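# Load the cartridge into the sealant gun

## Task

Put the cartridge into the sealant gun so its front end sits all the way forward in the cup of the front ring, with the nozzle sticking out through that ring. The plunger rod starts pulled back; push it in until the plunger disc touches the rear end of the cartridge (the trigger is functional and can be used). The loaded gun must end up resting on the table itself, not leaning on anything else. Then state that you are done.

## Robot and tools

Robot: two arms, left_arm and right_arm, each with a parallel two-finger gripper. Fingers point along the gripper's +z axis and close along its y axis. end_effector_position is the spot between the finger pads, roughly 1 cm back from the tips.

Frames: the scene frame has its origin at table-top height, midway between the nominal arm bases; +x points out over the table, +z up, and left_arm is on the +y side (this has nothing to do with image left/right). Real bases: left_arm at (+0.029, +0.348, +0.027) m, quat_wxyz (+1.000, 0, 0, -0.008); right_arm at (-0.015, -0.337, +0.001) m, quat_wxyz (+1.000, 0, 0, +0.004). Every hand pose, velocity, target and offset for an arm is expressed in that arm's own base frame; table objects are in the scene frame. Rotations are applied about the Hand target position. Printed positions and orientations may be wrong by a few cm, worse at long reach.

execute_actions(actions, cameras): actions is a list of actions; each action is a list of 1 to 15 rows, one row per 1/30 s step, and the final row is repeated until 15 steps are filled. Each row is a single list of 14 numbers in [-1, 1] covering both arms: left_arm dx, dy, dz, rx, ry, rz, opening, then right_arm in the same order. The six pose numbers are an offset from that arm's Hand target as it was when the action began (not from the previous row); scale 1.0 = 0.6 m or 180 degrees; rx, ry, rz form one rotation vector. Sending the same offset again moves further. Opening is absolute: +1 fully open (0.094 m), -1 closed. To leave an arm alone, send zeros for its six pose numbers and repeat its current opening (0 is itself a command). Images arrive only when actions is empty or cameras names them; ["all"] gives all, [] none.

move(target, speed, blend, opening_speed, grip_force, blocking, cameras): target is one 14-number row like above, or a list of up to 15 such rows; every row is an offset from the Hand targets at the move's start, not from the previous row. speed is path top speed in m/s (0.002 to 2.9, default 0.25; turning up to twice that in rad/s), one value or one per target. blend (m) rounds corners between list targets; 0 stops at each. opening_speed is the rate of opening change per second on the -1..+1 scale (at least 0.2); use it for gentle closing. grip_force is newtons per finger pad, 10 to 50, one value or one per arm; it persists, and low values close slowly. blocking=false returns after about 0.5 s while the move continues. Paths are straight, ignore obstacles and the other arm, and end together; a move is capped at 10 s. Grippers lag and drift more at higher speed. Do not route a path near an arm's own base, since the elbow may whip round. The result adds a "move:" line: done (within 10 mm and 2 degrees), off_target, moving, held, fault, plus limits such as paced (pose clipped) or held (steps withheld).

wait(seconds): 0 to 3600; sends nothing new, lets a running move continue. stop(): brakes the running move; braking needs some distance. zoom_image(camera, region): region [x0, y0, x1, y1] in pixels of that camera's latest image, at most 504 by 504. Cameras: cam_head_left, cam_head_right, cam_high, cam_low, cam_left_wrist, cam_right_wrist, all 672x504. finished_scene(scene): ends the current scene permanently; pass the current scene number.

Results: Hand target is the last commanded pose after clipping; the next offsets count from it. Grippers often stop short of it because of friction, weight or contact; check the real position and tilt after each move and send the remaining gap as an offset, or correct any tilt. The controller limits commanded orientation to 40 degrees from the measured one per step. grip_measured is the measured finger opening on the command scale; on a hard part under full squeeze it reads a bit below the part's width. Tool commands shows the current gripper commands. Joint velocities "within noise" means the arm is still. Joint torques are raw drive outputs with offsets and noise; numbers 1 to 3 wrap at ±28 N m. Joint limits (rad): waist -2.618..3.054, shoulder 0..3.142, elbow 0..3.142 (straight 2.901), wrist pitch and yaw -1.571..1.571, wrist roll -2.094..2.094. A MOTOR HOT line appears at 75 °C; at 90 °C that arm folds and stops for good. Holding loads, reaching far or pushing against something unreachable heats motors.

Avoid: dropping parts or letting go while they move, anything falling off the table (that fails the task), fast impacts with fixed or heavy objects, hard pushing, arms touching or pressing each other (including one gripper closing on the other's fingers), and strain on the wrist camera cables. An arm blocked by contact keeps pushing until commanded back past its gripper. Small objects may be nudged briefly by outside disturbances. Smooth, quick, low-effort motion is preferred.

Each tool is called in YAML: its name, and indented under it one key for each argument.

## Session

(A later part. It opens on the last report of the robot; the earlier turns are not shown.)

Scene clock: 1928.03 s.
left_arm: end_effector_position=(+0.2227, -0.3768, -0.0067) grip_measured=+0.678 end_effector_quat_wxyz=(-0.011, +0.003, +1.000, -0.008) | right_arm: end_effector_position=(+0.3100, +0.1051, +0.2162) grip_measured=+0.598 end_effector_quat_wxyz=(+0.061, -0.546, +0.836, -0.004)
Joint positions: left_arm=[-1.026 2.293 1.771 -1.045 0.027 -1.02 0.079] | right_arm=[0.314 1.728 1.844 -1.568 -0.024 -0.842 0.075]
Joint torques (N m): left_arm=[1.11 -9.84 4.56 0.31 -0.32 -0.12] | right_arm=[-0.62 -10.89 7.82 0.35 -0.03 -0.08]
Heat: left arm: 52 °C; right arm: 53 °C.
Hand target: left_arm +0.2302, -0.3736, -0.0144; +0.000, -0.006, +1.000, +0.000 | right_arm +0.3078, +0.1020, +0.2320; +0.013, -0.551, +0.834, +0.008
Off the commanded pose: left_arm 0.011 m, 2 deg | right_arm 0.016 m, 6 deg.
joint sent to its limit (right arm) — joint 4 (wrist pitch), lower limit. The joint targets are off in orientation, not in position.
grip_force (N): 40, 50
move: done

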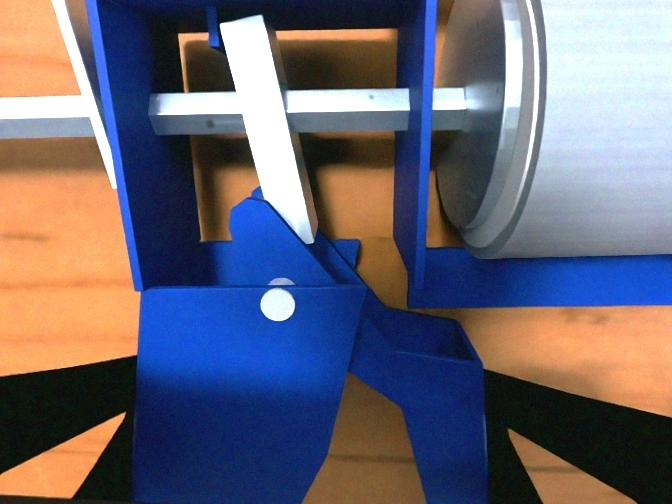

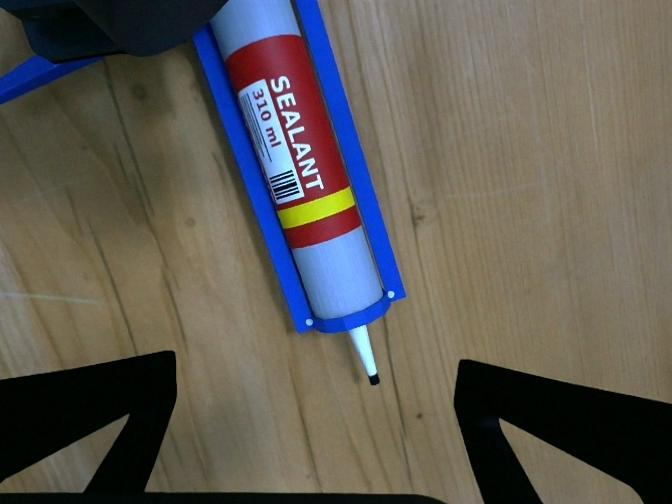

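move:
  target: [-0.009,-0.003,0,0,0,0,0.65,0,0,0,0,0,0,0.6]
  speed: 0.03

move:
  target: [0,0,0.004,0,0,0,1,0,0,0,0,0,0,0.6]
  opening_speed: 0.3
  cameras: ["cam_left_wrist"]

Scene clock: 1933.83 s.
left_arm: end_effector_position=(+0.2219, -0.3768, -0.0069) grip_measured=+0.675 end_effector_quat_wxyz=(-0.008, +0.004, +1.000, -0.006) | right_arm: end_effector_position=(+0.3100, +0.1051, +0.2162) grip_measured=+0.598 end_effector_quat_wxyz=(+0.061, -0.546, +0.836, -0.004)
Joint positions: left_arm=[-1.031 2.293 1.77 -1.045 0.02 -1.023 0.079] | right_arm=[0.314 1.728 1.844 -1.568 -0.024 -0.842 0.075]
Joint torques (N m): left_arm=[0.62 -10.28 4.1 0.32 -0.29 -0.25] | right_arm=[-0.62 -10.89 7.82 0.35 -0.03 -0.08]
Heat: left arm: 52 °C; right arm: 53 °C.
Hand target: left_arm +0.2248, -0.3754, -0.0144; +0.000, -0.006, +1.000, +0.000 | right_arm +0.3078, +0.1020, +0.2320; +0.013, -0.551, +0.834, +0.008
Off the commanded pose: left_arm 0.008 m, 2 deg | right_arm 0.016 m, 6 deg.
joint sent to its limit (right arm) — joint 4 (wrist pitch), lower limit. The joint targets are off in orientation, not in position.
grip_force (N): 40, 50
move: done

Scene clock: 1935.23 s.
left_arm: end_effector_position=(+0.2238, -0.3783, -0.0069) grip_measured=+0.998 end_effector_quat_wxyz=(-0.004, -0.003, +1.000, -0.009) | right_arm: end_effector_position=(+0.3100, +0.1051, +0.2162) grip_measured=+0.598 end_effector_quat_wxyz=(+0.061, -0.546, +0.836, -0.004)
Joint positions: left_arm=[-1.031 2.293 1.77 -1.037 0.015 -1.037 0.094] | right_arm=[0.314 1.728 1.844 -1.568 -0.024 -0.842 0.075]
Joint torques (N m): left_arm=[0.51 -10.65 4.45 0.24 -0.24 -0.11] | right_arm=[-0.61 -10.89 7.83 0.35 -0.03 -0.08]
Heat: left arm: 52 °C; right arm: 53 °C.
Hand target: left_arm +0.2248, -0.3754, -0.0120; +0.000, -0.006, +1.000, +0.000 | right_arm +0.3078, +0.1020, +0.2320; +0.013, -0.551, +0.834, +0.008
Off the commanded pose: left_arm 0.006 m, 1 deg | right_arm 0.016 m, 6 deg.
joint sent to its limit (right arm) — joint 4 (wrist pitch), lower limit. The joint targets are off in orientation, not in position.
grip_force (N): 40, 50
move: done

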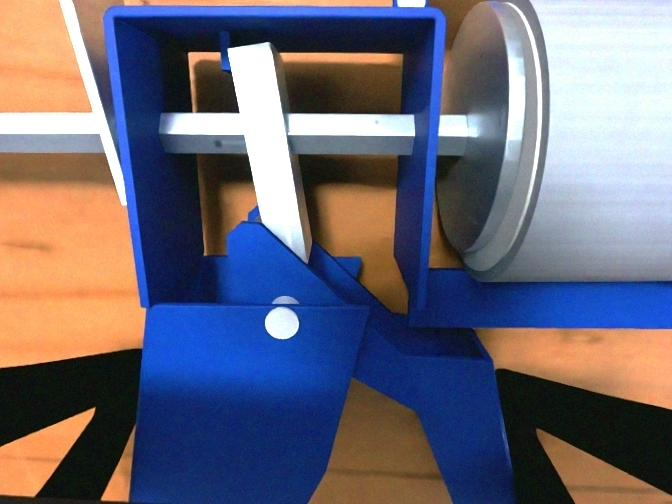

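move:
  target: [0,-0.003,0.15,0,0,0,1,0,0,0,0,0,0,0.6]
  speed: 0.06
  cameras: ["all"]

zoom_image:
  camera: "cam_left_wrist"
  region: [340, 0, 560, 200]

zoom_image:
  camera: "cam_low"
  region: [120, 250, 390, 330]

zoom_image:
  camera: "cam_high"
  region: [220, 180, 450, 350]

Scene clock: 1943.00 s.
left_arm: end_effector_position=(+0.2208, -0.3733, +0.0544) grip_measured=+0.998 end_effector_quat_wxyz=(-0.020, -0.004, +1.000, +0.019) | right_arm: end_effector_position=(+0.3100, +0.1051, +0.2162) grip_measured=+0.598 end_effector_quat_wxyz=(+0.061, -0.546, +0.836, -0.004)
Joint positions: left_arm=[-1.031 2.293 2.015 -1.345 0.015 -1.038 0.094] | right_arm=[0.314 1.728 1.844 -1.568 -0.024 -0.842 0.075]
Joint torques (N m): left_arm=[0.42 -15.25 6.89 -0.05 -0.22 -0.14] | right_arm=[-0.62 -10.89 7.82 0.35 -0.04 -0.08]
Heat: left arm: 53 °C; right arm: 53 °C.
Hand target: left_arm +0.2248, -0.3772, +0.0780; +0.000, -0.006, +1.000, +0.000 | right_arm +0.3078, +0.1020, +0.2320; +0.013, -0.551, +0.834, +0.008
Off the commanded pose: left_arm 0.024 m, 3 deg | right_arm 0.016 m, 6 deg.
joint sent to its limit (right arm) — joint 4 (wrist pitch), lower limit. The joint targets are off in orientation, not in position.
grip_force (N): 40, 50
move: off_target (left_arm)

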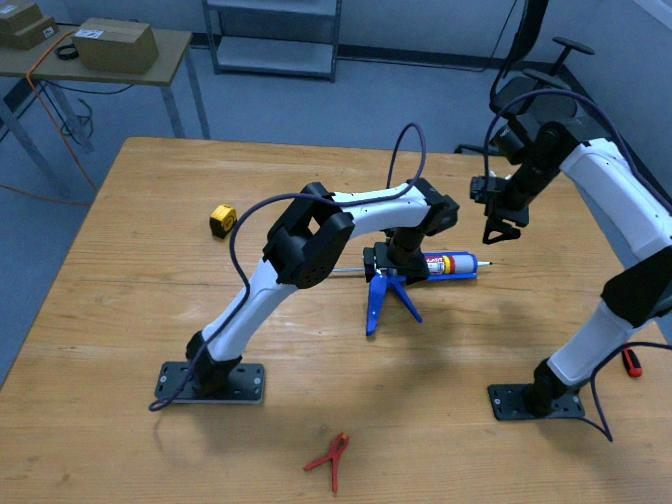

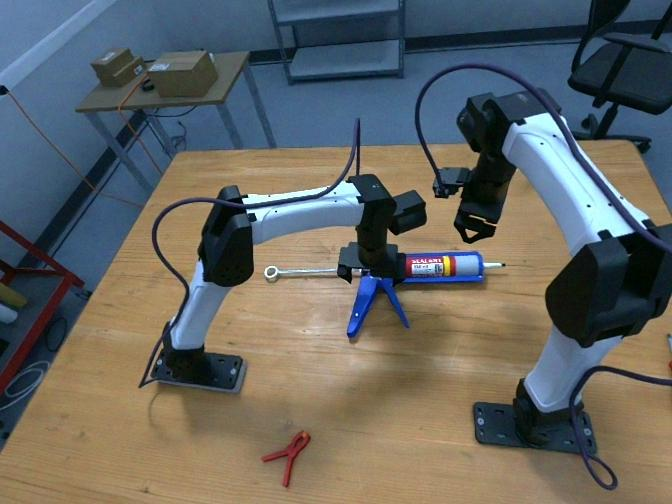

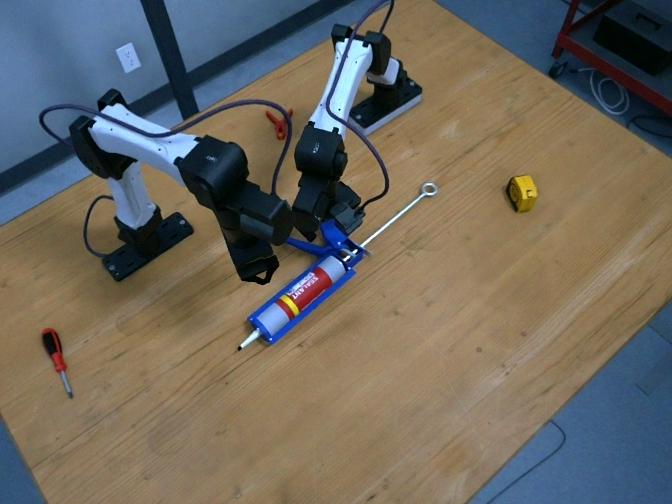

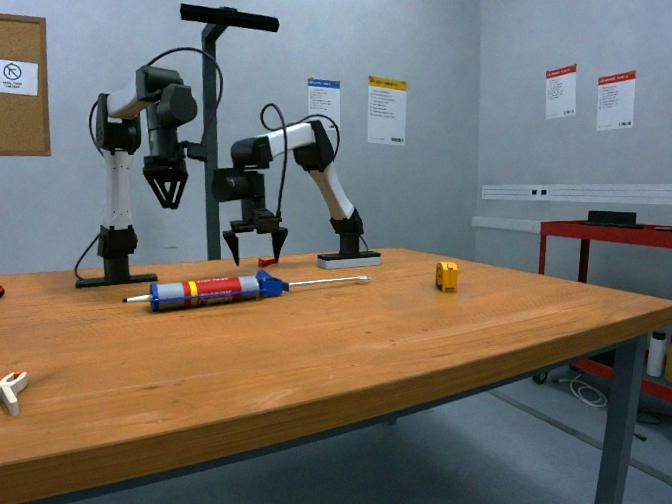

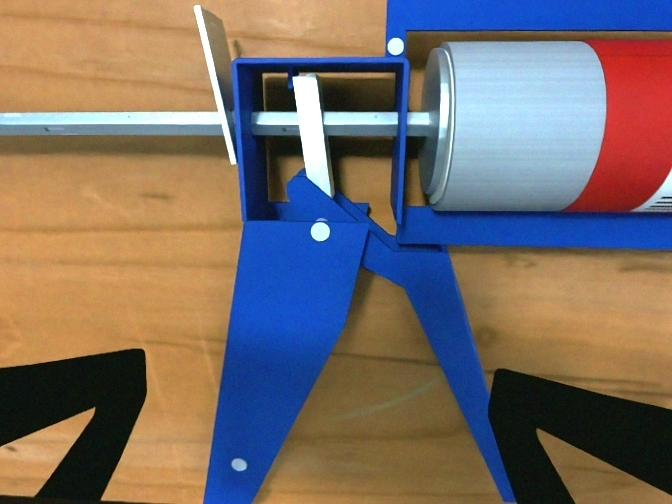

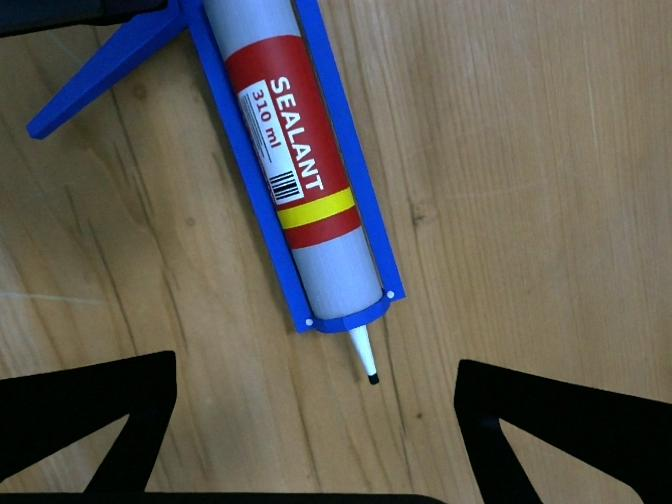

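Scaled by 2.291 from the camera's image (finer frame: 960x720).

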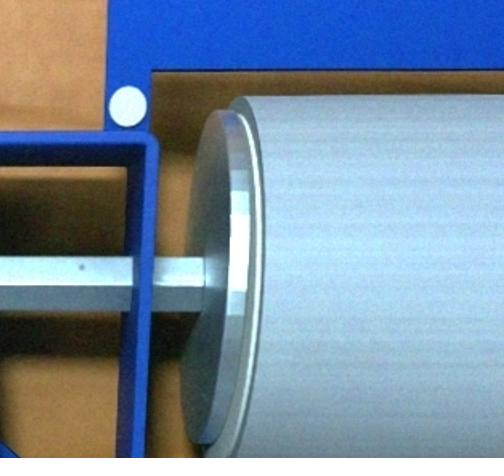

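Scaled by 1.867 from the camera's image (finer frame: 960x720).

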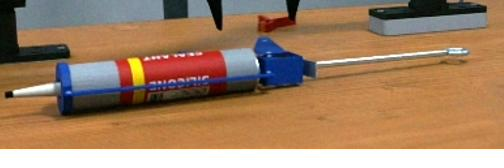

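Scaled by 2.191 from the camera's image (finer frame: 960x720).

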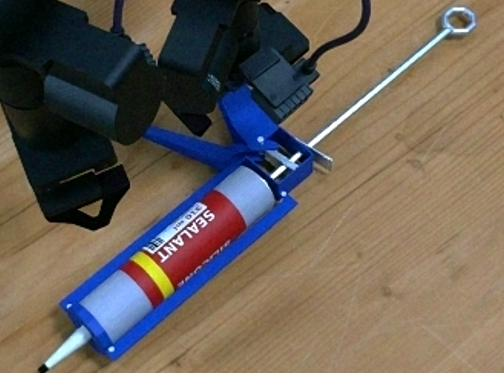

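finished_scene:
  scene: 1

The scene is finished: the task was done.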